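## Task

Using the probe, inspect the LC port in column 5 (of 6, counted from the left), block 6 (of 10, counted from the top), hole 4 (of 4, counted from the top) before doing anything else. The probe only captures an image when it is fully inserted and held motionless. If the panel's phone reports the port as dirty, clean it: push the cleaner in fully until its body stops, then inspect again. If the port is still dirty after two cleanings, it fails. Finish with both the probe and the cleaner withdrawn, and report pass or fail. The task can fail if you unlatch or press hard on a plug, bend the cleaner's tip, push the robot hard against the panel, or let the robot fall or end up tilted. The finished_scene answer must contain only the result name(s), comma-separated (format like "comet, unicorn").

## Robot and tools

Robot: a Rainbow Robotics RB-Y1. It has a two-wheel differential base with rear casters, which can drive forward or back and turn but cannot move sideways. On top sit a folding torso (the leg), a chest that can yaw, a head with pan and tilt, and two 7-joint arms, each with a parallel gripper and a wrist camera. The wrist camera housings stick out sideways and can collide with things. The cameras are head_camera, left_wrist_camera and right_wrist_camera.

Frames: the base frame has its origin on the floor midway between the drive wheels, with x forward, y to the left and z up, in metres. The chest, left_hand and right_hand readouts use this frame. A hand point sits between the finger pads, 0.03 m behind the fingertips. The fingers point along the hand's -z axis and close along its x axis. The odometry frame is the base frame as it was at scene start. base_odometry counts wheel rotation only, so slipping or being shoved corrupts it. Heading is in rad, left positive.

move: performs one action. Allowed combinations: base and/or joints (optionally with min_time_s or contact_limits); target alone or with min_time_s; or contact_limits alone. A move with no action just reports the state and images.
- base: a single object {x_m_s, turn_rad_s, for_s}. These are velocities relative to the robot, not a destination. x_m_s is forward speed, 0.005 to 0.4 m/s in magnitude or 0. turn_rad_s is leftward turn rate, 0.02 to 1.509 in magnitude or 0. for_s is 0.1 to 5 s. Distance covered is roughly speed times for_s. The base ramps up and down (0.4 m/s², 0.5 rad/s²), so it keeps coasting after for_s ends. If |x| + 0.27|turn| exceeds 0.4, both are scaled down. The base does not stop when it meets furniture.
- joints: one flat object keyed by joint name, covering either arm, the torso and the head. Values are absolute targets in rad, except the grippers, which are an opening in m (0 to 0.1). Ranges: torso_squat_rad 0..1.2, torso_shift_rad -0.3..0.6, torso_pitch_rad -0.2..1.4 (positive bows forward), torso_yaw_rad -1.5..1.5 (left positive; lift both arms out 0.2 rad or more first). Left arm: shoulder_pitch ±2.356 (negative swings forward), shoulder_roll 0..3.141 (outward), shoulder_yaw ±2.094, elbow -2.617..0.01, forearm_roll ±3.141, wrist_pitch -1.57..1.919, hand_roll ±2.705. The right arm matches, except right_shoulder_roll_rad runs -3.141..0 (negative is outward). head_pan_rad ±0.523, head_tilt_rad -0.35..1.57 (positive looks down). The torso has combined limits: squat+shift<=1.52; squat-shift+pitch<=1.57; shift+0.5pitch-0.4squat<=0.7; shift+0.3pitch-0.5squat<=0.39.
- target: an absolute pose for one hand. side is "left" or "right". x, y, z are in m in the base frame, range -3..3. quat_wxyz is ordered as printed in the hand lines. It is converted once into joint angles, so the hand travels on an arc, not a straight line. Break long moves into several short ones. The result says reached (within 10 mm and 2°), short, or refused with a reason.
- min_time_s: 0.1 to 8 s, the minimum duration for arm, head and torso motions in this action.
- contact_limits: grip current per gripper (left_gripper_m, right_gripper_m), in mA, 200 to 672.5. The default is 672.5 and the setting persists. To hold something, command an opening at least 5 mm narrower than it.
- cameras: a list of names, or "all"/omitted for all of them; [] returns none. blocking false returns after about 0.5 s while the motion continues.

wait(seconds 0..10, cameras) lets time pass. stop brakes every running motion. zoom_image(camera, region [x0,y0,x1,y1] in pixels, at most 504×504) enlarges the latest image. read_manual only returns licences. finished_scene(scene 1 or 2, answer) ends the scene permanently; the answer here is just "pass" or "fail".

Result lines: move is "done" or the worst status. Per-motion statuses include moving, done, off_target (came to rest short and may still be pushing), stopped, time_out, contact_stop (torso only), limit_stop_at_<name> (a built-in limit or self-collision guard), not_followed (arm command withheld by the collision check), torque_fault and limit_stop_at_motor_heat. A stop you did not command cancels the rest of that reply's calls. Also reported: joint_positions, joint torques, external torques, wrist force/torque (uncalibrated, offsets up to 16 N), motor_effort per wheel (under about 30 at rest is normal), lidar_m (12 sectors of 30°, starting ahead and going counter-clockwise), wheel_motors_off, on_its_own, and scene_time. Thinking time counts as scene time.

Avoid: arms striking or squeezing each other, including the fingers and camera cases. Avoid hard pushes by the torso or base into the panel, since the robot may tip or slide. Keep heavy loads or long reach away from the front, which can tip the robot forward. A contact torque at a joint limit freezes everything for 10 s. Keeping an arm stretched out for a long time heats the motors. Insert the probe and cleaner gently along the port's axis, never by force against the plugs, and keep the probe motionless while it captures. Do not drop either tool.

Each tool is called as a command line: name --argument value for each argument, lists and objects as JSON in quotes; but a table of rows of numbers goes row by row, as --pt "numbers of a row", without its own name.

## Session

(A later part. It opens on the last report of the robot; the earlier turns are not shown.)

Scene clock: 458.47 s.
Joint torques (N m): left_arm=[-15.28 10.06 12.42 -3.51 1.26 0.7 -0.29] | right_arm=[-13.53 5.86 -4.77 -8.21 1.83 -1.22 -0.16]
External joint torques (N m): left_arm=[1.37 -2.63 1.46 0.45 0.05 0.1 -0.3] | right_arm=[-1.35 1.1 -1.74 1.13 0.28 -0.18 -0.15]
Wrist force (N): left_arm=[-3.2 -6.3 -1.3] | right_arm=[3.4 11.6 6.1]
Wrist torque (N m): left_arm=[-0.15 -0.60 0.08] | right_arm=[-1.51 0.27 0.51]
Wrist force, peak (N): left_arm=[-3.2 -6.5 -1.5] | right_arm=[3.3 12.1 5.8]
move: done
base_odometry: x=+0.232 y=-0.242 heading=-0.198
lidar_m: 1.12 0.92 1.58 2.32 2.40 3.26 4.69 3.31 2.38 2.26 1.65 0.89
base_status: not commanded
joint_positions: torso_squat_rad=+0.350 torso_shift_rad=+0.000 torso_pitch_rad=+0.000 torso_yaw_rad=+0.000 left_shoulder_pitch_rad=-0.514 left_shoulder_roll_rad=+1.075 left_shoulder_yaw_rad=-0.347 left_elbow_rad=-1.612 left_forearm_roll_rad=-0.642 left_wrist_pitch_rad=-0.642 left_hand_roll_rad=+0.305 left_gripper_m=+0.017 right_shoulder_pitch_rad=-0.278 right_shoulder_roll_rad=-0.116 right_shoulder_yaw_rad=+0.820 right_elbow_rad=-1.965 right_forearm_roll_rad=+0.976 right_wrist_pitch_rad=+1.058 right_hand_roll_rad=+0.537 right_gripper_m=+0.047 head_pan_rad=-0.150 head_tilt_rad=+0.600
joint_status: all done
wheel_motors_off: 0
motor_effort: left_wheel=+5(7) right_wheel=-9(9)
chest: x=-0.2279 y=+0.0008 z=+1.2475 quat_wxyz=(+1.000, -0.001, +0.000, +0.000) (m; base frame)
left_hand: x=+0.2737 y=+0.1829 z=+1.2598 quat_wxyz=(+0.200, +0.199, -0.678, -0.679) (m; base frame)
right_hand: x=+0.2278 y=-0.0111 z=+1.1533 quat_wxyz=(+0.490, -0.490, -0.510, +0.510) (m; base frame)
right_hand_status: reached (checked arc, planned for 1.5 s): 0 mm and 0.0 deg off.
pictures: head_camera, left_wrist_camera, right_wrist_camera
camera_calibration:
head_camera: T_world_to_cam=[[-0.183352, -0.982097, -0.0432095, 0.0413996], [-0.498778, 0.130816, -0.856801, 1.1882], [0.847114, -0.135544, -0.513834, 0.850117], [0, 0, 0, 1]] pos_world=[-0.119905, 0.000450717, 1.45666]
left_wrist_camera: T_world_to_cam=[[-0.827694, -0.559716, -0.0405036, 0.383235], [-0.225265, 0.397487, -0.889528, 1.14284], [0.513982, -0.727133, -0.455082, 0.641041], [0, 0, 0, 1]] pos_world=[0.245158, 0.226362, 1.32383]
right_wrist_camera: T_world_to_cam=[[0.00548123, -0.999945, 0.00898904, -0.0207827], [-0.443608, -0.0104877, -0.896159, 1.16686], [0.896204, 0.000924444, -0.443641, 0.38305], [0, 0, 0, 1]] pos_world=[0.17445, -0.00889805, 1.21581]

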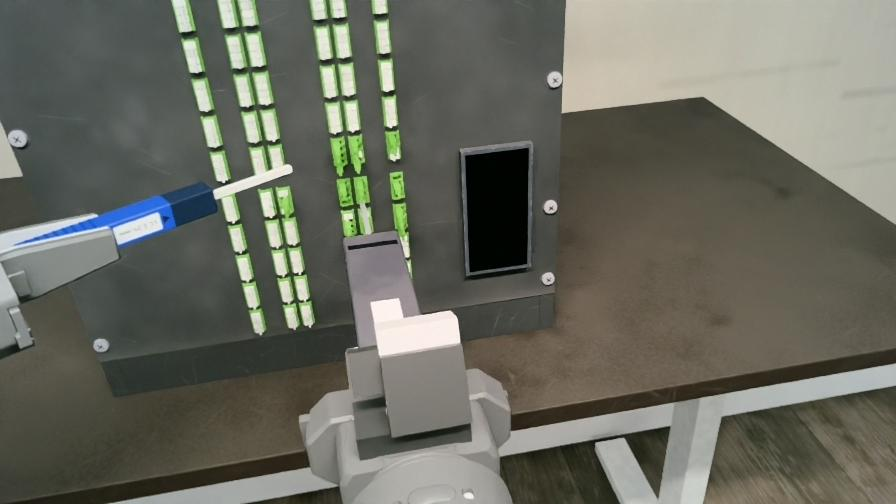

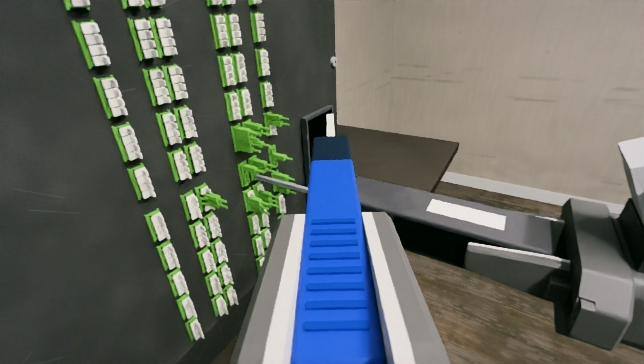

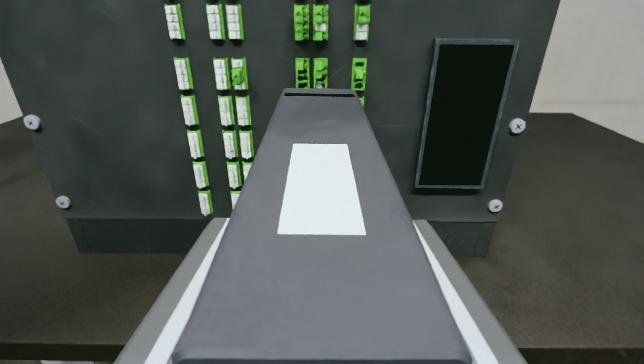

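move --target '{"side": "right", "x": 0.2315, "y": -0.0109, "z": 1.1538, "quat_wxyz": [0.4899, -0.4899, -0.5099, 0.5099]}' --min_time_s 1.5 --cameras '["right_wrist_camera", "head_camera"]'

zoom_image --camera "right_wrist_camera" --region '[295, 45, 345, 95]'

Scene clock: 464.80 s.
Joint torques (N m): left_arm=[-15.44 10.49 12.47 -3.51 1.5 0.56 -0.33] | right_arm=[-14.32 5.87 -4.87 -8.26 1.74 -1.55 -0.14]
External joint torques (N m): left_arm=[1.21 -2.2 1.51 0.46 0.3 -0.04 -0.35] | right_arm=[-1.95 1.15 -1.79 1.08 0.2 -0.51 -0.13]
Wrist force (N): left_arm=[-3.1 -6.2 -1.4] | right_arm=[3.1 11.4 7.5]
Wrist torque (N m): left_arm=[-0.16 -0.59 0.07] | right_arm=[-1.44 0.45 0.50]
Wrist force, peak (N): left_arm=[-3.3 -6.4 -1.6] | right_arm=[2.9 11.9 7.6]
move: done
base_odometry: x=+0.232 y=-0.242 heading=-0.198
lidar_m: 1.12 0.92 1.58 2.32 2.41 3.24 4.68 3.32 2.38 2.27 1.66 0.88
base_status: not commanded
joint_positions: torso_squat_rad=+0.350 torso_shift_rad=+0.000 torso_pitch_rad=+0.000 torso_yaw_rad=+0.000 left_shoulder_pitch_rad=-0.514 left_shoulder_roll_rad=+1.075 left_shoulder_yaw_rad=-0.347 left_elbow_rad=-1.612 left_forearm_roll_rad=-0.642 left_wrist_pitch_rad=-0.642 left_hand_roll_rad=+0.305 left_gripper_m=+0.017 right_shoulder_pitch_rad=-0.287 right_shoulder_roll_rad=-0.114 right_shoulder_yaw_rad=+0.813 right_elbow_rad=-1.953 right_forearm_roll_rad=+0.970 right_wrist_pitch_rad=+1.053 right_hand_roll_rad=+0.535 right_gripper_m=+0.047 head_pan_rad=-0.150 head_tilt_rad=+0.600
joint_status: all done
wheel_motors_off: 0
motor_effort: left_wheel=+4(7) right_wheel=-8(9)
chest: x=-0.2279 y=+0.0008 z=+1.2475 quat_wxyz=(+1.000, -0.001, +0.000, +0.000) (m; base frame)
left_hand: x=+0.2737 y=+0.1829 z=+1.2598 quat_wxyz=(+0.200, +0.199, -0.678, -0.679) (m; base frame)
right_hand: x=+0.2313 y=-0.0109 z=+1.1535 quat_wxyz=(+0.490, -0.490, -0.510, +0.510) (m; base frame)
right_hand_status: reached (checked arc, planned for 1.5 s): 0 mm and 0.0 deg off.
pictures: head_camera, right_wrist_camera
camera_calibration:
head_camera: T_world_to_cam=[[-0.183352, -0.982097, -0.0432095, 0.0413996], [-0.498778, 0.130816, -0.856801, 1.1882], [0.847114, -0.135544, -0.513834, 0.850117], [0, 0, 0, 1]] pos_world=[-0.119905, 0.000450717, 1.45666]
right_wrist_camera: T_world_to_cam=[[0.00539171, -0.999945, 0.00903332, -0.0205418], [-0.44369, -0.0104878, -0.896119, 1.16856], [0.896164, 0.000823623, -0.443722, 0.380105], [0, 0, 0, 1]] pos_world=[0.17795, -0.0085982, 1.21601]

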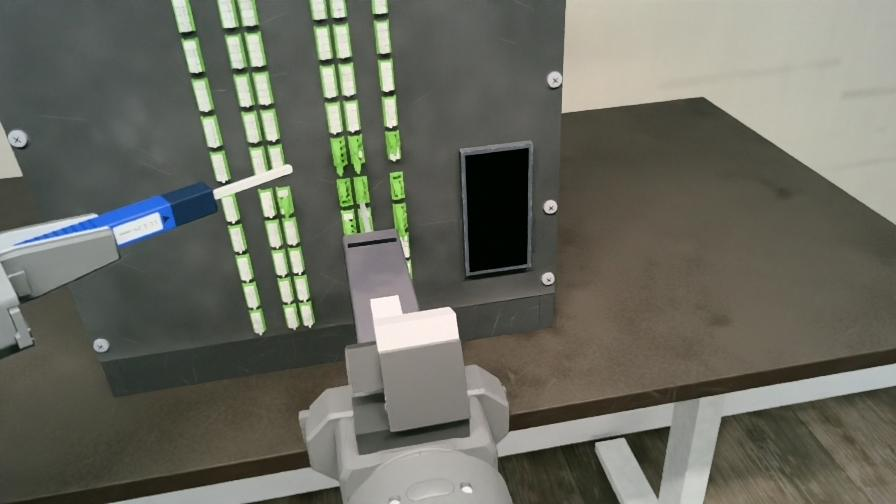

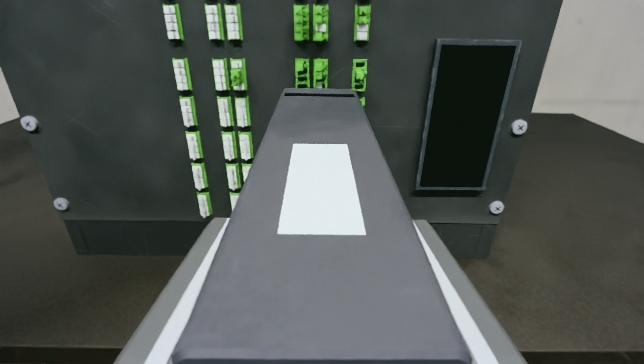

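Scaled by 10.080 from the camera's 644x364 image, which has a finer 1265x715 frame.

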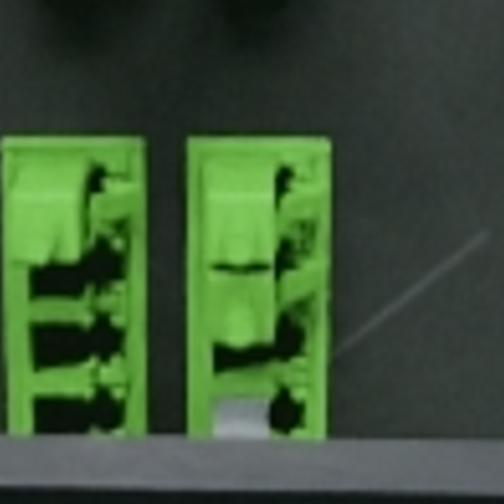

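move --target '{"side": "right", "x": 0.2350, "y": -0.0108, "z": 1.1540, "quat_wxyz": [0.4899, -0.4899, -0.5099, 0.5099]}' --min_time_s 1.5 --cameras '["head_camera", "right_wrist_camera"]'

zoom_image --camera "right_wrist_camera" --region '[295, 45, 345, 95]'

Scene clock: 468.80 s.
Joint torques (N m): left_arm=[-15.14 9.89 12.3 -3.51 1.32 0.54 -0.29] | right_arm=[-15.77 5.76 -5.97 -7.71 1.7 -1.98 -0.08]
External joint torques (N m): left_arm=[1.52 -2.8 1.34 0.45 0.11 -0.06 -0.31] | right_arm=[-3.21 1.09 -2.86 1.64 0.16 -0.94 -0.08]
Wrist force (N): left_arm=[-3.0 -6.3 -1.4] | right_arm=[2.1 11.8 15.9]
Wrist torque (N m): left_arm=[-0.16 -0.58 0.09] | right_arm=[-1.36 0.69 0.55]
Wrist force, peak (N): left_arm=[-3.3 -6.4 -1.5] | right_arm=[2.3 12.2 15.9]
move: done
base_odometry: x=+0.232 y=-0.242 heading=-0.198
lidar_m: 1.13 0.92 1.57 2.32 2.40 3.25 4.68 3.31 2.38 2.26 1.67 0.87
base_status: not commanded
joint_positions: torso_squat_rad=+0.350 torso_shift_rad=+0.000 torso_pitch_rad=+0.000 torso_yaw_rad=+0.000 left_shoulder_pitch_rad=-0.514 left_shoulder_roll_rad=+1.075 left_shoulder_yaw_rad=-0.347 left_elbow_rad=-1.612 left_forearm_roll_rad=-0.642 left_wrist_pitch_rad=-0.642 left_hand_roll_rad=+0.305 left_gripper_m=+0.017 right_shoulder_pitch_rad=-0.295 right_shoulder_roll_rad=-0.113 right_shoulder_yaw_rad=+0.806 right_elbow_rad=-1.942 right_forearm_roll_rad=+0.964 right_wrist_pitch_rad=+1.048 right_hand_roll_rad=+0.533 right_gripper_m=+0.047 head_pan_rad=-0.150 head_tilt_rad=+0.600
joint_status: all done
wheel_motors_off: 0
motor_effort: left_wheel=+5(7) right_wheel=-8(9)
chest: x=-0.2281 y=+0.0008 z=+1.2475 quat_wxyz=(+1.000, -0.001, +0.000, +0.000) (m; base frame)
left_hand: x=+0.2736 y=+0.1829 z=+1.2599 quat_wxyz=(+0.200, +0.199, -0.678, -0.679) (m; base frame)
right_hand: x=+0.2345 y=-0.0107 z=+1.1537 quat_wxyz=(+0.490, -0.490, -0.510, +0.510) (m; base frame)
right_hand_status: reached (checked arc, planned for 1.5 s): 1 mm and 0.0 deg off.
pictures: head_camera, right_wrist_camera
camera_calibration:
head_camera: T_world_to_cam=[[-0.183341, -0.982098, -0.0432332, 0.0413988], [-0.498661, 0.130812, -0.85687, 1.18822], [0.847186, -0.13554, -0.513717, 0.850124], [0, 0, 0, 1]] pos_world=[-0.120104, 0.000450723, 1.45666]
right_wrist_camera: T_world_to_cam=[[0.00548019, -0.999945, 0.00898668, -0.0204197], [-0.443689, -0.0104852, -0.89612, 1.17011], [0.896164, 0.000923617, -0.443722, 0.377194], [0, 0, 0, 1]] pos_world=[0.18125, -0.00849805, 1.21611]

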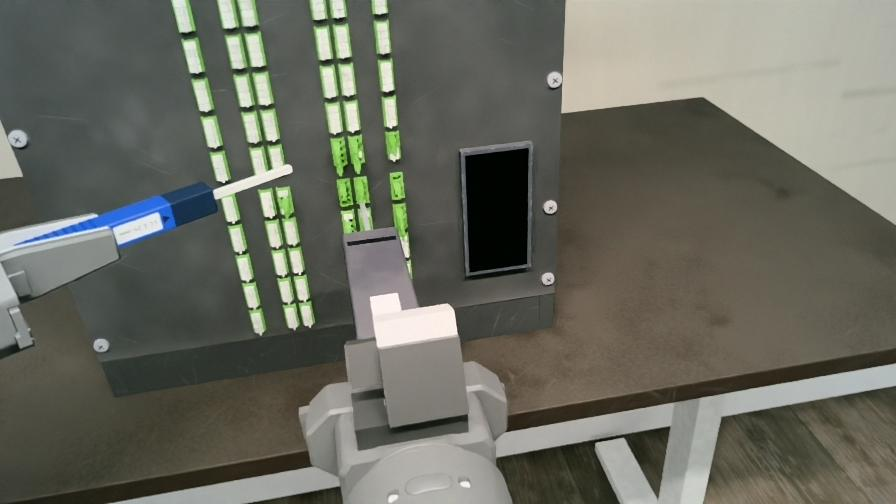

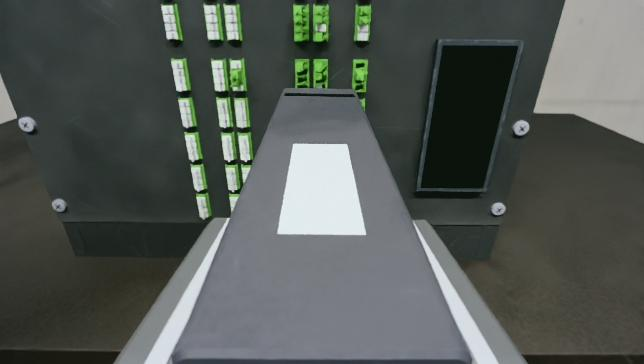

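Scaled by 10.080 from the camera's 644x364 image, which has a finer 1265x715 frame.

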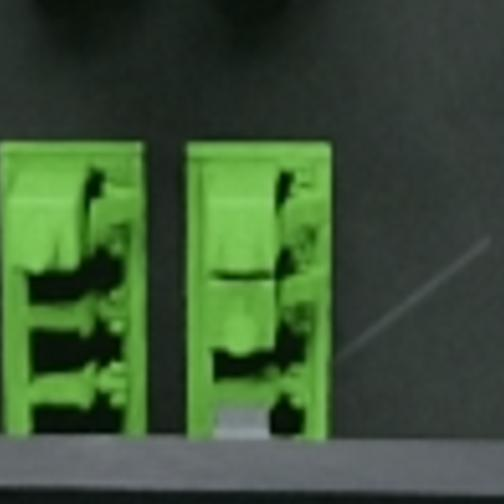

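wait --seconds 1.5 --cameras '["head_camera"]'

zoom_image --camera "head_camera" --region '[450, 130, 550, 290]'

Scene clock: 472.67 s.
Joint torques (N m): left_arm=[-15 10.2 11.92 -3.44 1.44 0.4 -0.25] | right_arm=[-15.52 5.74 -6.12 -7.69 1.73 -1.97 -0.23]
External joint torques (N m): left_arm=[1.65 -2.48 0.96 0.52 0.23 -0.2 -0.26] | right_arm=[-2.96 1.07 -3.01 1.66 0.19 -0.94 -0.22]
Wrist force (N): left_arm=[-3.1 -6.3 -1.4] | right_arm=[2.5 11.9 15.7]
Wrist torque (N m): left_arm=[-0.17 -0.59 0.07] | right_arm=[-1.35 0.72 0.54]
Wrist force, peak (N): left_arm=[-3.2 -6.5 -1.4] | right_arm=[2.3 12.1 16.3]
base_odometry: x=+0.232 y=-0.242 heading=-0.198
lidar_m: 1.12 0.92 1.58 2.32 2.40 3.24 4.69 3.33 2.39 2.26 1.66 0.90
base_status: not commanded
joint_positions: torso_squat_rad=+0.350 torso_shift_rad=+0.000 torso_pitch_rad=+0.000 torso_yaw_rad=+0.000 left_shoulder_pitch_rad=-0.514 left_shoulder_roll_rad=+1.075 left_shoulder_yaw_rad=-0.347 left_elbow_rad=-1.612 left_forearm_roll_rad=-0.642 left_wrist_pitch_rad=-0.642 left_hand_roll_rad=+0.305 left_gripper_m=+0.017 right_shoulder_pitch_rad=-0.295 right_shoulder_roll_rad=-0.113 right_shoulder_yaw_rad=+0.806 right_elbow_rad=-1.942 right_forearm_roll_rad=+0.964 right_wrist_pitch_rad=+1.048 right_hand_roll_rad=+0.533 right_gripper_m=+0.047 head_pan_rad=-0.150 head_tilt_rad=+0.600
joint_status: all done
wheel_motors_off: 0
motor_effort: left_wheel=+6(7) right_wheel=-8(9)
chest: x=-0.2281 y=+0.0008 z=+1.2475 quat_wxyz=(+1.000, -0.001, +0.000, +0.000) (m; base frame)
left_hand: x=+0.2736 y=+0.1829 z=+1.2599 quat_wxyz=(+0.200, +0.199, -0.678, -0.679) (m; base frame)
right_hand: x=+0.2345 y=-0.0107 z=+1.1537 quat_wxyz=(+0.490, -0.490, -0.510, +0.510) (m; base frame)
right_hand_status: reached (checked arc, planned for 1.5 s): 1 mm and 0.0 deg off.
wait: 1.50 s; at rest from the start
pictures: head_camera
camera_calibration:
head_camera: T_world_to_cam=[[-0.183341, -0.982098, -0.0432332, 0.0413988], [-0.498661, 0.130812, -0.85687, 1.18822], [0.847186, -0.13554, -0.513717, 0.850124], [0, 0, 0, 1]] pos_world=[-0.120104, 0.000450723, 1.45666]

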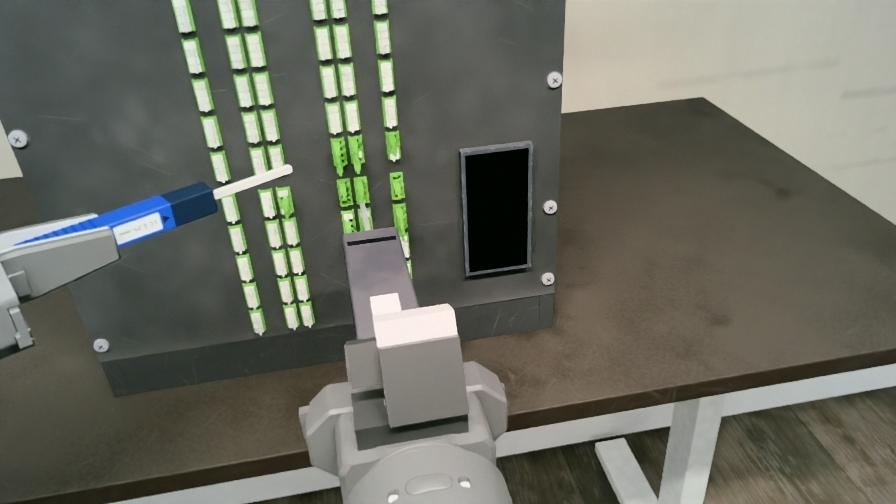

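Scaled by 3.150 from the camera's 896x504 image, which has a finer 1280x720 frame.

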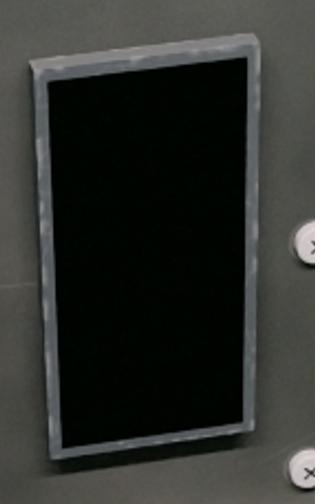

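move --target '{"side": "right", "x": 0.2365, "y": -0.0109, "z": 1.1541, "quat_wxyz": [0.4899, -0.4899, -0.5099, 0.5099]}' --min_time_s 1.0 --cameras '["head_camera", "right_wrist_camera"]'

zoom_image --camera "right_wrist_camera" --region '[295, 45, 345, 95]'

Scene clock: 479.23 s.
Joint torques (N m): left_arm=[-15.21 10.21 12.03 -3.59 1.38 0.57 -0.36] | right_arm=[-16.38 5.55 -7.14 -7.27 1.65 -2.25 -0.22]
External joint torques (N m): left_arm=[1.44 -2.48 1.07 0.37 0.17 -0.03 -0.37] | right_arm=[-3.73 0.91 -4 2.08 0.11 -1.22 -0.21]
Wrist force (N): left_arm=[-3.2 -6.4 -1.6] | right_arm=[2.1 11.9 22.2]
Wrist torque (N m): left_arm=[-0.14 -0.60 0.08] | right_arm=[-1.33 0.88 0.57]
Wrist force, peak (N): left_arm=[-3.2 -6.5 -1.5] | right_arm=[2.3 12.0 22.8]
move: done
base_odometry: x=+0.232 y=-0.242 heading=-0.198
lidar_m: 1.12 0.91 1.57 2.33 2.40 3.26 4.68 3.33 2.39 2.27 1.65 0.87
base_status: not commanded
joint_positions: torso_squat_rad=+0.350 torso_shift_rad=+0.000 torso_pitch_rad=+0.000 torso_yaw_rad=+0.000 left_shoulder_pitch_rad=-0.514 left_shoulder_roll_rad=+1.075 left_shoulder_yaw_rad=-0.347 left_elbow_rad=-1.612 left_forearm_roll_rad=-0.642 left_wrist_pitch_rad=-0.642 left_hand_roll_rad=+0.305 left_gripper_m=+0.017 right_shoulder_pitch_rad=-0.299 right_shoulder_roll_rad=-0.112 right_shoulder_yaw_rad=+0.803 right_elbow_rad=-1.937 right_forearm_roll_rad=+0.961 right_wrist_pitch_rad=+1.046 right_hand_roll_rad=+0.532 right_gripper_m=+0.047 head_pan_rad=-0.150 head_tilt_rad=+0.600
joint_status: all done
wheel_motors_off: 0
motor_effort: left_wheel=+5(7) right_wheel=-8(9)
chest: x=-0.2282 y=+0.0008 z=+1.2475 quat_wxyz=(+1.000, -0.001, +0.000, +0.000) (m; base frame)
left_hand: x=+0.2734 y=+0.1829 z=+1.2600 quat_wxyz=(+0.200, +0.199, -0.678, -0.679) (m; base frame)
right_hand: x=+0.2360 y=-0.0107 z=+1.1537 quat_wxyz=(+0.490, -0.490, -0.510, +0.510) (m; base frame)
right_hand_status: reached (checked arc, planned for 1.0 s): 1 mm and 0.1 deg off.
pictures: head_camera, right_wrist_camera
camera_calibration:
head_camera: T_world_to_cam=[[-0.183334, -0.982098, -0.043275, 0.0414238], [-0.498468, 0.130814, -0.856982, 1.18831], [0.847301, -0.135543, -0.513527, 0.850031], [0, 0, 0, 1]] pos_world=[-0.120304, 0.000450719, 1.45666]
right_wrist_camera: T_world_to_cam=[[0.0055734, -0.999944, 0.00894428, -0.0203941], [-0.443888, -0.0104888, -0.896021, 1.17078], [0.896065, 0.00102362, -0.443922, 0.376156], [0, 0, 0, 1]] pos_world=[0.18275, -0.0084979, 1.21621]

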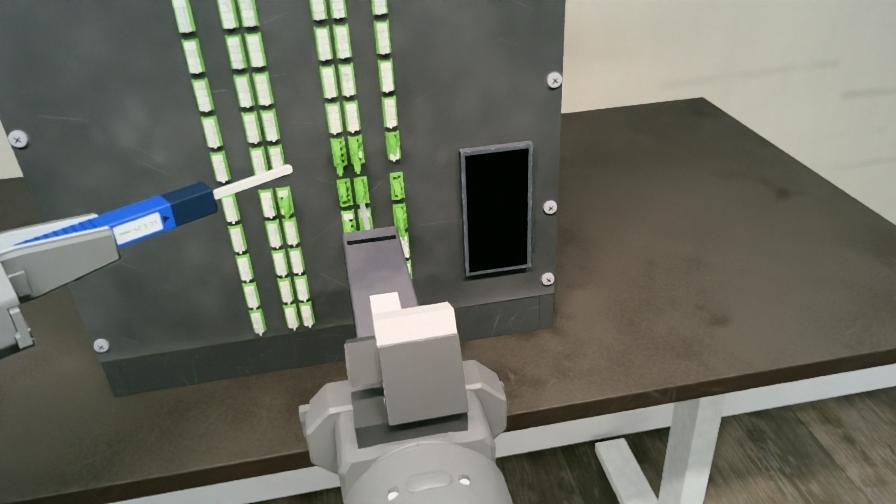

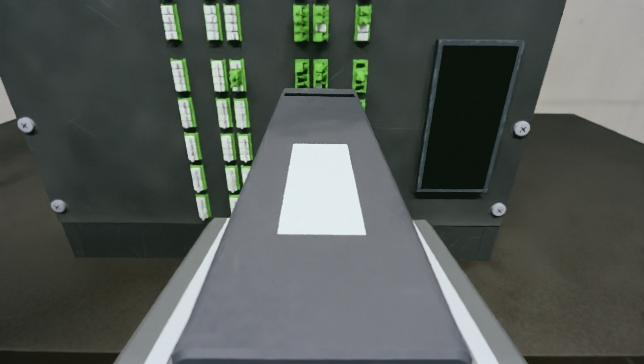

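Scaled by 10.080 from the camera's 644x364 image, which has a finer 1265x715 frame.

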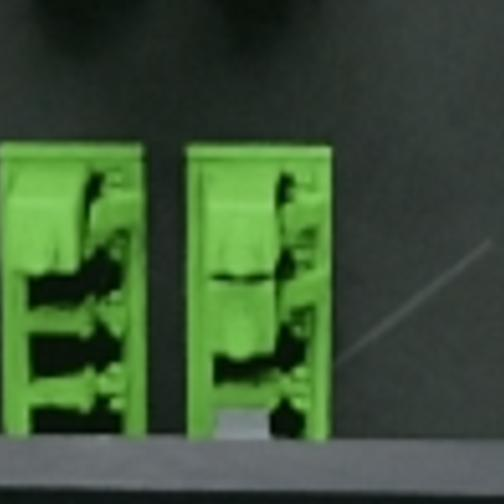

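wait --seconds 2 --cameras '["head_camera", "left_wrist_camera"]'

zoom_image --camera "left_wrist_camera" --region '[236, 150, 306, 200]'

Scene clock: 485.77 s.
Joint torques (N m): left_arm=[-15.37 10.07 12.53 -3.69 1.24 0.52 -0.27] | right_arm=[-16.25 5.47 -7.21 -7.12 1.6 -2.23 -0.13]
External joint torques (N m): left_arm=[1.28 -2.61 1.58 0.27 0.03 -0.08 -0.29] | right_arm=[-3.61 0.83 -4.07 2.23 0.05 -1.2 -0.12]
Wrist force (N): left_arm=[-3.1 -6.2 -1.5] | right_arm=[2.1 12.2 22.2]
Wrist torque (N m): left_arm=[-0.16 -0.60 0.07] | right_arm=[-1.35 0.87 0.59]
Wrist force, peak (N): left_arm=[-3.2 -6.5 -1.5] | right_arm=[2.2 12.5 22.5]
base_odometry: x=+0.232 y=-0.242 heading=-0.198
lidar_m: 1.12 0.92 1.57 2.32 2.39 3.24 4.67 3.33 2.37 2.27 1.64 0.88
base_status: not commanded
joint_positions: torso_squat_rad=+0.350 torso_shift_rad=+0.000 torso_pitch_rad=+0.000 torso_yaw_rad=+0.000 left_shoulder_pitch_rad=-0.514 left_shoulder_roll_rad=+1.075 left_shoulder_yaw_rad=-0.347 left_elbow_rad=-1.612 left_forearm_roll_rad=-0.642 left_wrist_pitch_rad=-0.642 left_hand_roll_rad=+0.305 left_gripper_m=+0.017 right_shoulder_pitch_rad=-0.299 right_shoulder_roll_rad=-0.112 right_shoulder_yaw_rad=+0.803 right_elbow_rad=-1.937 right_forearm_roll_rad=+0.961 right_wrist_pitch_rad=+1.046 right_hand_roll_rad=+0.532 right_gripper_m=+0.047 head_pan_rad=-0.150 head_tilt_rad=+0.600
joint_status: all done
wheel_motors_off: 0
motor_effort: left_wheel=+5(7) right_wheel=-8(9)
chest: x=-0.2282 y=+0.0008 z=+1.2475 quat_wxyz=(+1.000, -0.001, +0.000, +0.000) (m; base frame)
left_hand: x=+0.2734 y=+0.1829 z=+1.2600 quat_wxyz=(+0.200, +0.199, -0.678, -0.679) (m; base frame)
right_hand: x=+0.2360 y=-0.0107 z=+1.1537 quat_wxyz=(+0.490, -0.490, -0.510, +0.510) (m; base frame)
right_hand_status: reached (checked arc, planned for 1.0 s): 1 mm and 0.1 deg off.
wait: 2.00 s; at rest from the start
pictures: head_camera, left_wrist_camera
camera_calibration:
head_camera: T_world_to_cam=[[-0.183334, -0.982098, -0.043275, 0.0414238], [-0.498468, 0.130814, -0.856982, 1.18831], [0.847301, -0.135543, -0.513527, 0.850031], [0, 0, 0, 1]] pos_world=[-0.120304, 0.000450719, 1.45666]
left_wrist_camera: T_world_to_cam=[[-0.827721, -0.559652, -0.0408363, 0.383422], [-0.22489, 0.397522, -0.889607, 1.14286], [0.514104, -0.727162, -0.454898, 0.640974], [0, 0, 0, 1]] pos_world=[0.244858, 0.226362, 1.32393]

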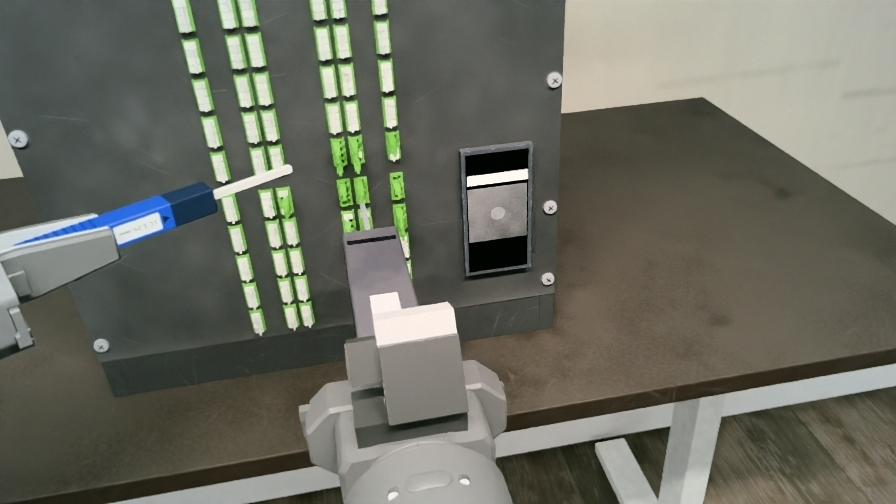

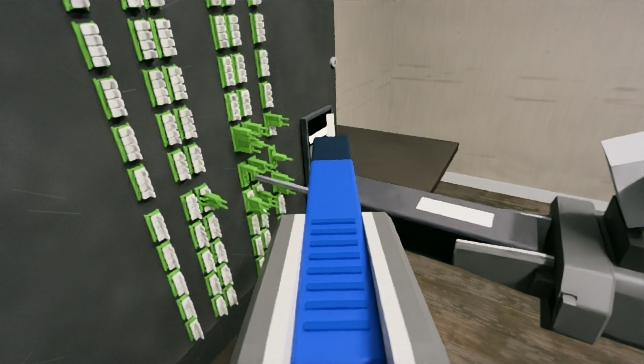

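Scaled by 7.200 from the camera's 644x364 image, which has a finer 1265x715 frame.

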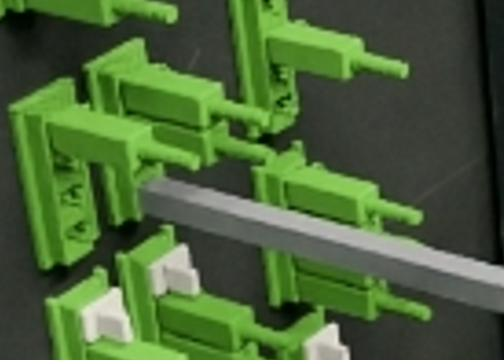

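The phone now shows a picture. Let me zoom in.

zoom_image --camera "head_camera" --region '[455, 140, 540, 280]'

zoom_image --camera "head_camera" --region '[460, 160, 535, 200]'

zoom_image --camera "head_camera" --region '[462, 175, 532, 245]'

Scaled by 3.600 from the camera's 896x504 image, which has a finer 1280x720 frame.

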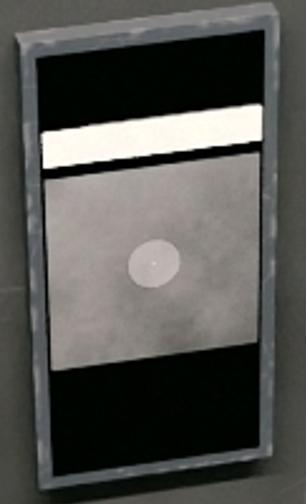

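Scaled by 6.720 from the camera's 896x504 image, which has a finer 1280x720 frame.

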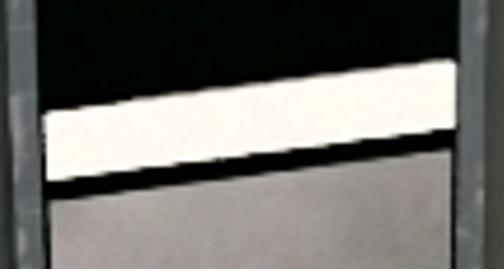

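Scaled by 7.200 from the camera's 896x504 image, which has a finer 1280x720 frame.

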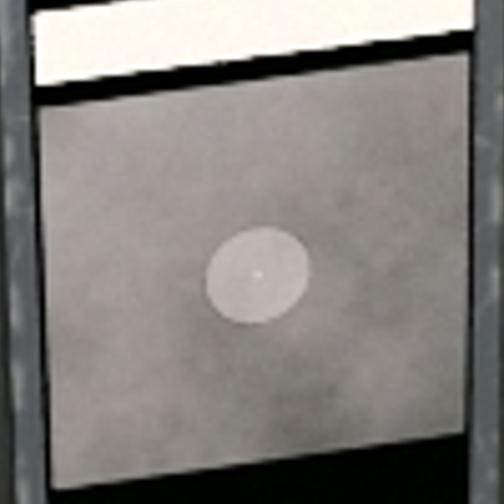

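wait --seconds 0.1 --cameras '["right_wrist_camera", "head_camera"]'

zoom_image --camera "right_wrist_camera" --region '[410, 30, 530, 200]'

zoom_image --camera "right_wrist_camera" --region '[425, 60, 520, 155]'

zoom_image --camera "right_wrist_camera" --region '[450, 90, 490, 130]'

Scene clock: 491.70 s.
Joint torques (N m): left_arm=[-15.09 10.43 11.97 -3.53 1.53 0.48 -0.28] | right_arm=[-16.41 5.24 -6.91 -7.12 1.67 -2.15 -0.19]
External joint torques (N m): left_arm=[1.57 -2.26 1.01 0.43 0.33 -0.12 -0.29] | right_arm=[-3.76 0.6 -3.77 2.23 0.12 -1.12 -0.18]
Wrist force (N): left_arm=[-3.0 -6.2 -1.5] | right_arm=[2.1 12.3 22.5]
Wrist torque (N m): left_arm=[-0.17 -0.59 0.08] | right_arm=[-1.36 0.88 0.58]
Wrist force, peak (N): left_arm=[-3.2 -6.5 -1.4] | right_arm=[2.1 12.2 22.7]
base_odometry: x=+0.232 y=-0.242 heading=-0.198
lidar_m: 1.13 0.93 1.57 2.31 2.41 3.26 4.68 3.32 2.37 2.26 1.66 0.88
base_status: not commanded
joint_positions: torso_squat_rad=+0.350 torso_shift_rad=+0.000 torso_pitch_rad=+0.000 torso_yaw_rad=+0.000 left_shoulder_pitch_rad=-0.514 left_shoulder_roll_rad=+1.075 left_shoulder_yaw_rad=-0.347 left_elbow_rad=-1.612 left_forearm_roll_rad=-0.642 left_wrist_pitch_rad=-0.642 left_hand_roll_rad=+0.305 left_gripper_m=+0.017 right_shoulder_pitch_rad=-0.299 right_shoulder_roll_rad=-0.112 right_shoulder_yaw_rad=+0.803 right_elbow_rad=-1.937 right_forearm_roll_rad=+0.961 right_wrist_pitch_rad=+1.046 right_hand_roll_rad=+0.532 right_gripper_m=+0.047 head_pan_rad=-0.150 head_tilt_rad=+0.600
joint_status: all done
wheel_motors_off: 0
motor_effort: left_wheel=+4(7) right_wheel=-8(9)
chest: x=-0.2282 y=+0.0008 z=+1.2475 quat_wxyz=(+1.000, -0.001, +0.000, +0.000) (m; base frame)
left_hand: x=+0.2734 y=+0.1829 z=+1.2600 quat_wxyz=(+0.200, +0.199, -0.678, -0.679) (m; base frame)
right_hand: x=+0.2360 y=-0.0107 z=+1.1537 quat_wxyz=(+0.490, -0.490, -0.510, +0.510) (m; base frame)
right_hand_status: reached (checked arc, planned for 1.0 s): 1 mm and 0.1 deg off.
wait: 0.10 s; at rest from the start
pictures: head_camera, right_wrist_camera
camera_calibration:
head_camera: T_world_to_cam=[[-0.183334, -0.982098, -0.043275, 0.0414238], [-0.498468, 0.130814, -0.856982, 1.18831], [0.847301, -0.135543, -0.513527, 0.850031], [0, 0, 0, 1]] pos_world=[-0.120304, 0.000450719, 1.45666]
right_wrist_camera: T_world_to_cam=[[0.0055734, -0.999944, 0.00894428, -0.0203941], [-0.443888, -0.0104888, -0.896021, 1.17078], [0.896065, 0.00102362, -0.443922, 0.376156], [0, 0, 0, 1]] pos_world=[0.18275, -0.0084979, 1.21621]

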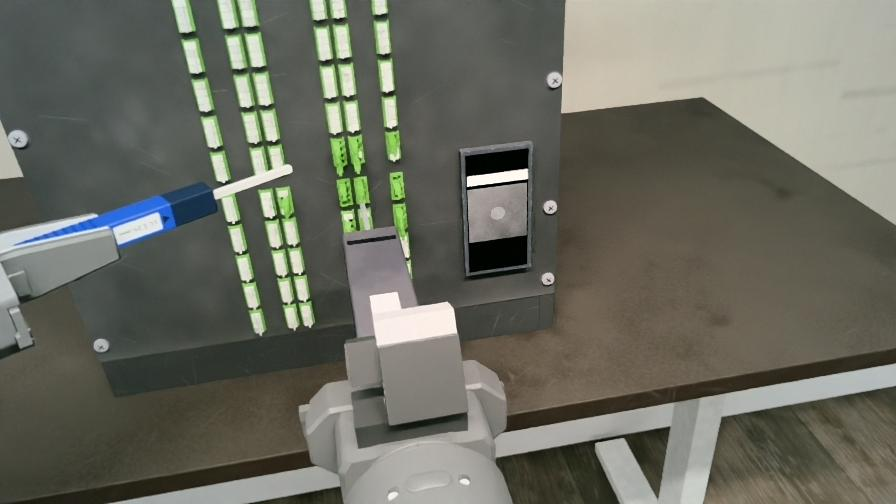

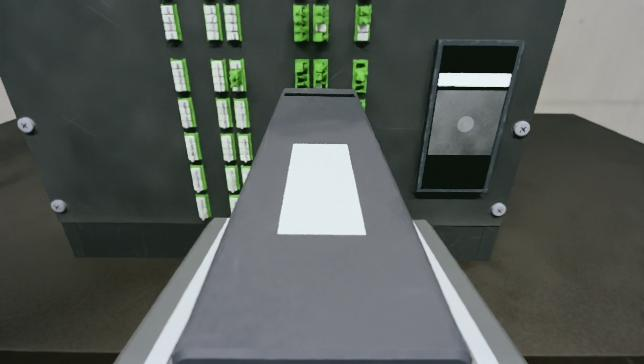

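Scaled by 2.965 from the camera's 644x364 image, which has a finer 1265x715 frame.

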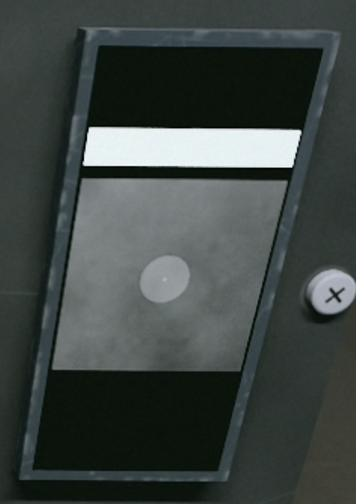

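Scaled by 5.305 from the camera's 644x364 image, which has a finer 1265x715 frame.

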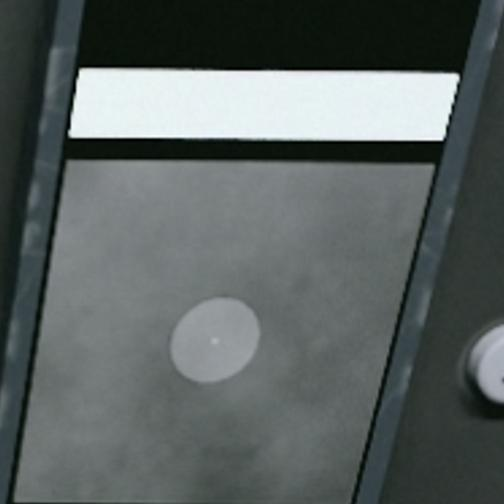

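Scaled by 12.600 from the camera's 644x364 image, which has a finer 1265x715 frame.

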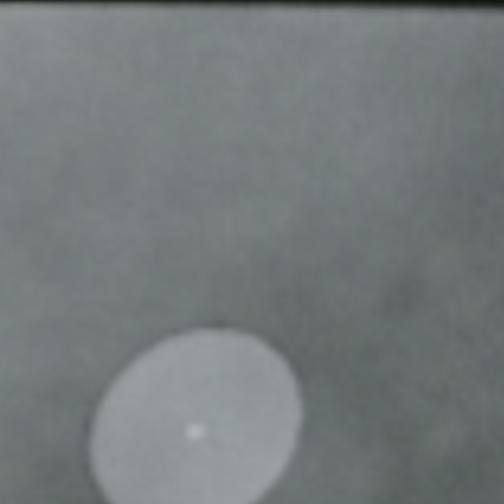

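zoom_image --camera "right_wrist_camera" --region '[428, 88, 506, 160]'

zoom_image --camera "right_wrist_camera" --region '[445, 104, 485, 144]'

zoom_image --camera "right_wrist_camera" --region '[432, 66, 516, 96]'

Scaled by 6.462 from the camera's 644x364 image, which has a finer 1265x715 frame.

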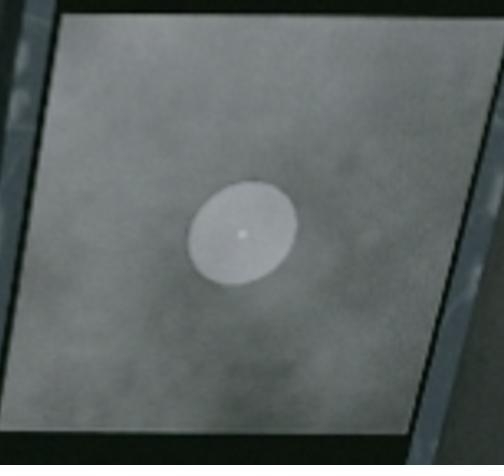

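Scaled by 12.600 from the camera's 644x364 image, which has a finer 1265x715 frame.

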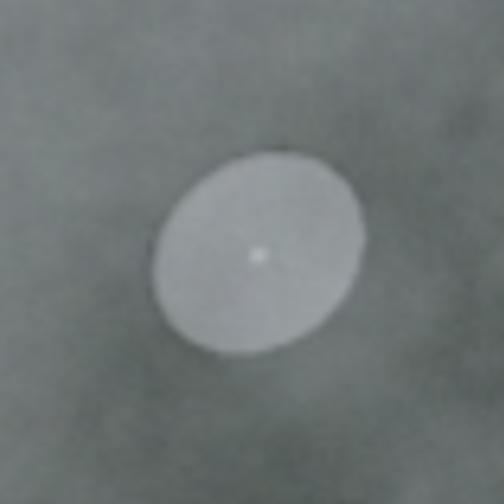

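Scaled by 6.000 from the camera's 644x364 image, which has a finer 1265x715 frame.

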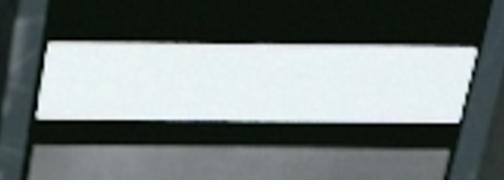

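zoom_image --camera "head_camera" --region '[480, 195, 516, 231]'

move --target '{"side": "right", "x": 0.2200, "y": -0.0109, "z": 1.1539, "quat_wxyz": [0.4899, -0.4899, -0.5099, 0.5099]}' --min_time_s 1.5 --cameras '["head_camera", "right_wrist_camera"]'

Scaled by 14.000 from the camera's 896x504 image, which has a finer 1280x720 frame.

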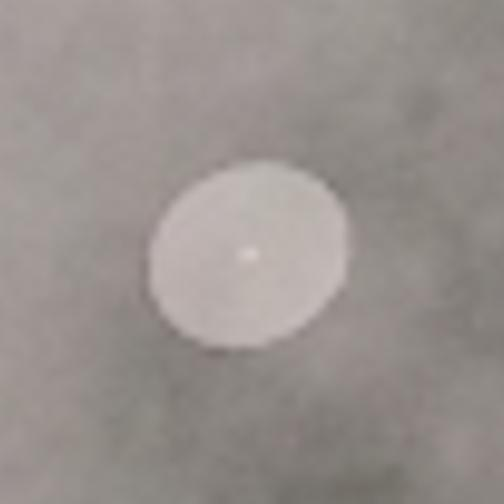

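Scene clock: 511.93 s.
Joint torques (N m): left_arm=[-15.6 10.67 12.75 -3.69 1.56 0.65 -0.28] | right_arm=[-10.38 3.99 -0.78 -9.8 2.3 -1.5 0.27]
External joint torques (N m): left_arm=[1.05 -2.02 1.79 0.28 0.35 0.05 -0.29] | right_arm=[1.4 -0.91 2.13 -0.47 0.75 -0.44 0.27]
Wrist force (N): left_arm=[-3.1 -6.4 -1.6] | right_arm=[2.6 12.1 5.5]
Wrist torque (N m): left_arm=[-0.15 -0.59 0.09] | right_arm=[-1.30 0.46 0.49]
Wrist force, peak (N): left_arm=[-3.4 -6.5 -1.4] | right_arm=[2.1 12.2 22.6]
move: done
base_odometry: x=+0.232 y=-0.242 heading=-0.198
lidar_m: 1.13 0.92 1.59 2.32 2.40 3.26 4.68 3.31 2.39 2.26 1.65 0.89
base_status: not commanded
joint_positions: torso_squat_rad=+0.350 torso_shift_rad=+0.000 torso_pitch_rad=+0.000 torso_yaw_rad=+0.000 left_shoulder_pitch_rad=-0.514 left_shoulder_roll_rad=+1.075 left_shoulder_yaw_rad=-0.347 left_elbow_rad=-1.612 left_forearm_roll_rad=-0.642 left_wrist_pitch_rad=-0.642 left_hand_roll_rad=+0.305 left_gripper_m=+0.017 right_shoulder_pitch_rad=-0.260 right_shoulder_roll_rad=-0.117 right_shoulder_yaw_rad=+0.836 right_elbow_rad=-1.988 right_forearm_roll_rad=+0.988 right_wrist_pitch_rad=+1.069 right_hand_roll_rad=+0.543 right_gripper_m=+0.047 head_pan_rad=-0.150 head_tilt_rad=+0.600
joint_status: all done
wheel_motors_off: 0
motor_effort: left_wheel=+5(9) right_wheel=-8(9)
chest: x=-0.2279 y=+0.0008 z=+1.2475 quat_wxyz=(+1.000, -0.001, +0.000, +0.000) (m; base frame)
left_hand: x=+0.2737 y=+0.1829 z=+1.2598 quat_wxyz=(+0.200, +0.199, -0.678, -0.679) (m; base frame)
right_hand: x=+0.2204 y=-0.0109 z=+1.1538 quat_wxyz=(+0.490, -0.490, -0.510, +0.510) (m; base frame)
right_hand_status: reached (checked arc, planned for 1.5 s): 0 mm and 0.0 deg off.
pictures: head_camera, right_wrist_camera
camera_calibration:
head_camera: T_world_to_cam=[[-0.183352, -0.982097, -0.0432095, 0.0413996], [-0.498778, 0.130816, -0.856801, 1.1882], [0.847114, -0.135544, -0.513834, 0.850117], [0, 0, 0, 1]] pos_world=[-0.119905, 0.000450717, 1.45666]
right_wrist_camera: T_world_to_cam=[[0.00485783, -0.999953, 0.00840134, -0.0197286], [-0.443508, -0.00968437, -0.896218, 1.16409], [0.896257, 0.000627608, -0.443534, 0.389761], [0, 0, 0, 1]] pos_world=[0.167052, -0.00869884, 1.21631]

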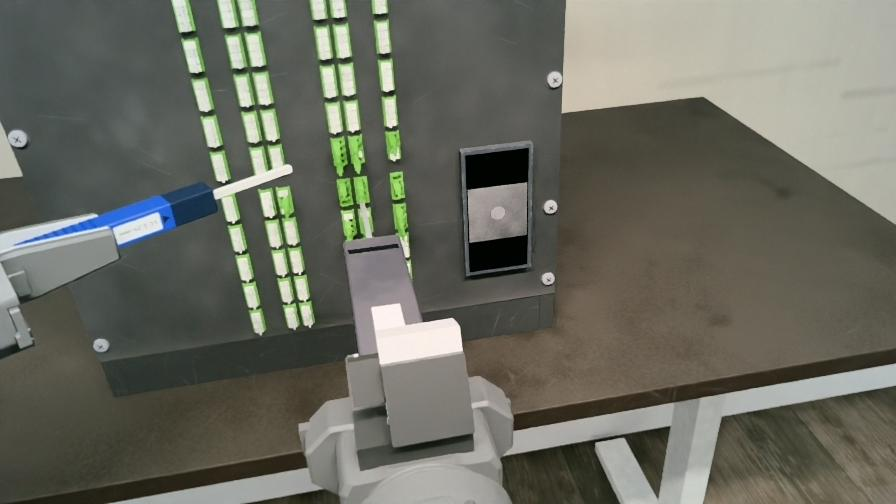

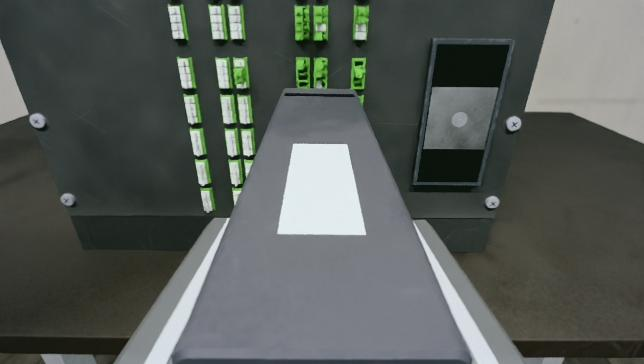

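zoom_image --camera "right_wrist_camera" --region '[424, 84, 500, 152]'

zoom_image --camera "right_wrist_camera" --region '[446, 106, 474, 134]'

move --target '{"side": "right", "x": 0.1500, "y": -0.0130, "z": 1.1540, "quat_wxyz": [0.4899, -0.4899, -0.5099, 0.5099]}' --min_time_s 2 --cameras '["head_camera", "right_wrist_camera"]'

zoom_image --camera "head_camera" --region '[462, 180, 532, 245]'

Scaled by 6.632 from the camera's 644x364 image, which has a finer 1265x715 frame.

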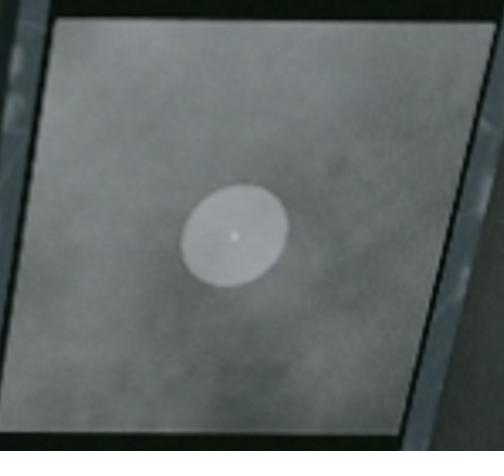

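Scaled by 18.000 from the camera's 644x364 image, which has a finer 1265x715 frame.

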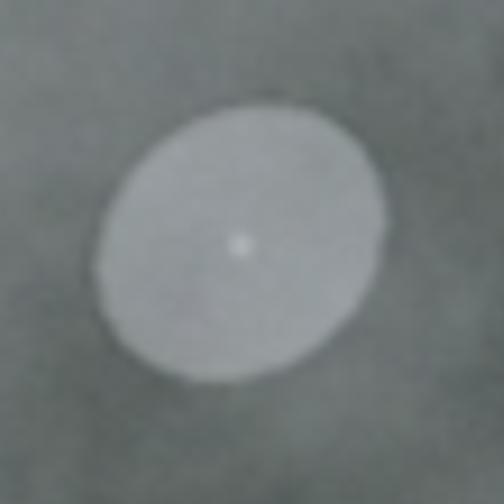

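Scene clock: 546.90 s.
Joint torques (N m): left_arm=[-15.37 10.6 11.98 -3.46 1.42 0.53 -0.33] | right_arm=[-10.36 3.8 -0.75 -9.79 2.28 -1.5 0.31]
External joint torques (N m): left_arm=[1.28 -2.08 1.02 0.5 0.21 -0.07 -0.34] | right_arm=[1.42 -1.1 2.15 -0.46 0.73 -0.45 0.32]
Wrist force (N): left_arm=[-3.2 -6.3 -1.4] | right_arm=[2.8 12.1 5.5]
Wrist torque (N m): left_arm=[-0.14 -0.61 0.09] | right_arm=[-1.31 0.48 0.50]
Wrist force, peak (N): left_arm=[-3.1 -6.5 -1.5] | right_arm=[2.6 12.6 5.4]
move: refused
base_odometry: x=+0.232 y=-0.242 heading=-0.198
lidar_m: 1.12 0.92 1.57 2.32 2.39 3.26 4.68 3.31 2.36 2.26 1.62 0.89
base_status: not commanded
joint_positions: torso_squat_rad=+0.350 torso_shift_rad=+0.000 torso_pitch_rad=+0.000 torso_yaw_rad=+0.000 left_shoulder_pitch_rad=-0.514 left_shoulder_roll_rad=+1.075 left_shoulder_yaw_rad=-0.347 left_elbow_rad=-1.612 left_forearm_roll_rad=-0.642 left_wrist_pitch_rad=-0.642 left_hand_roll_rad=+0.305 left_gripper_m=+0.017 right_shoulder_pitch_rad=-0.260 right_shoulder_roll_rad=-0.117 right_shoulder_yaw_rad=+0.836 right_elbow_rad=-1.988 right_forearm_roll_rad=+0.988 right_wrist_pitch_rad=+1.069 right_hand_roll_rad=+0.543 right_gripper_m=+0.047 head_pan_rad=-0.150 head_tilt_rad=+0.600
joint_status: not commanded
wheel_motors_off: 0
motor_effort: left_wheel=+6(7) right_wheel=-8(9)
chest: x=-0.2279 y=+0.0008 z=+1.2475 quat_wxyz=(+1.000, -0.001, +0.000, +0.000) (m; base frame)
left_hand: x=+0.2737 y=+0.1829 z=+1.2598 quat_wxyz=(+0.200, +0.199, -0.678, -0.679) (m; base frame)
right_hand: x=+0.2204 y=-0.0109 z=+1.1538 quat_wxyz=(+0.490, -0.490, -0.510, +0.510) (m; base frame)
right_hand_status: refused: the posture found for that pose stands 1 mm from the torso (limit 20 mm). Nothing moved. The solve starts from where the arm stands: from another posture it may find a clear one.
pictures: head_camera, right_wrist_camera
camera_calibration:
head_camera: T_world_to_cam=[[-0.183352, -0.982097, -0.0432095, 0.0413996], [-0.498778, 0.130816, -0.856801, 1.1882], [0.847114, -0.135544, -0.513834, 0.850117], [0, 0, 0, 1]] pos_world=[-0.119905, 0.000450717, 1.45666]
right_wrist_camera: T_world_to_cam=[[0.00485783, -0.999953, 0.00840134, -0.0197286], [-0.443508, -0.00968437, -0.896218, 1.16409], [0.896257, 0.000627608, -0.443534, 0.389761], [0, 0, 0, 1]] pos_world=[0.167052, -0.00869884, 1.21631]

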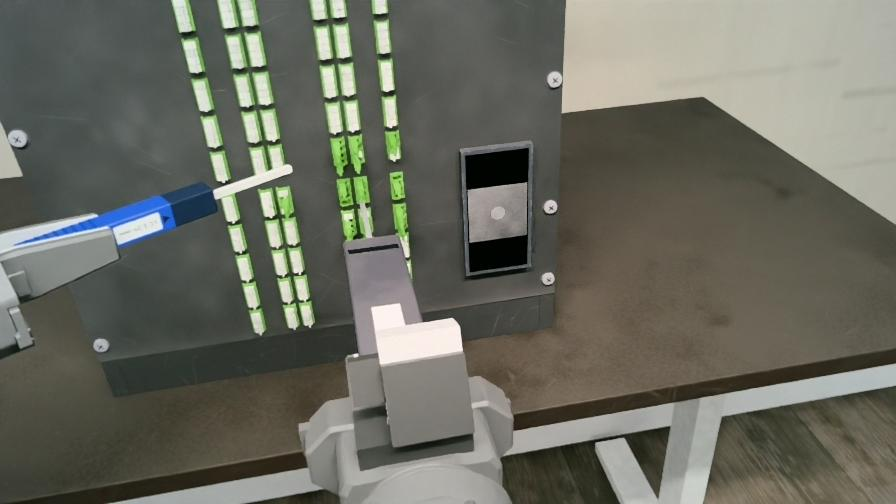

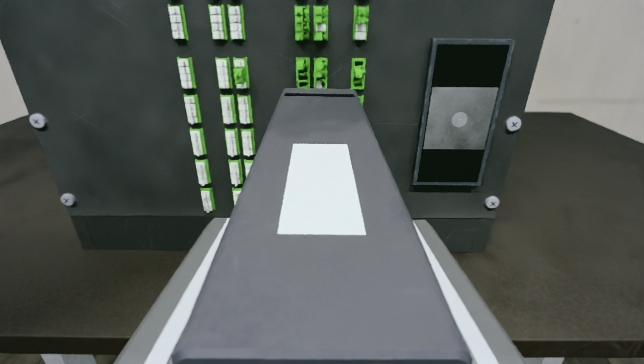

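Scaled by 7.200 from the camera's 896x504 image, which has a finer 1280x720 frame.

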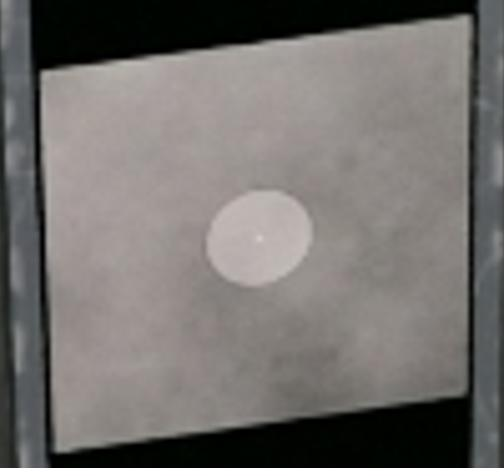

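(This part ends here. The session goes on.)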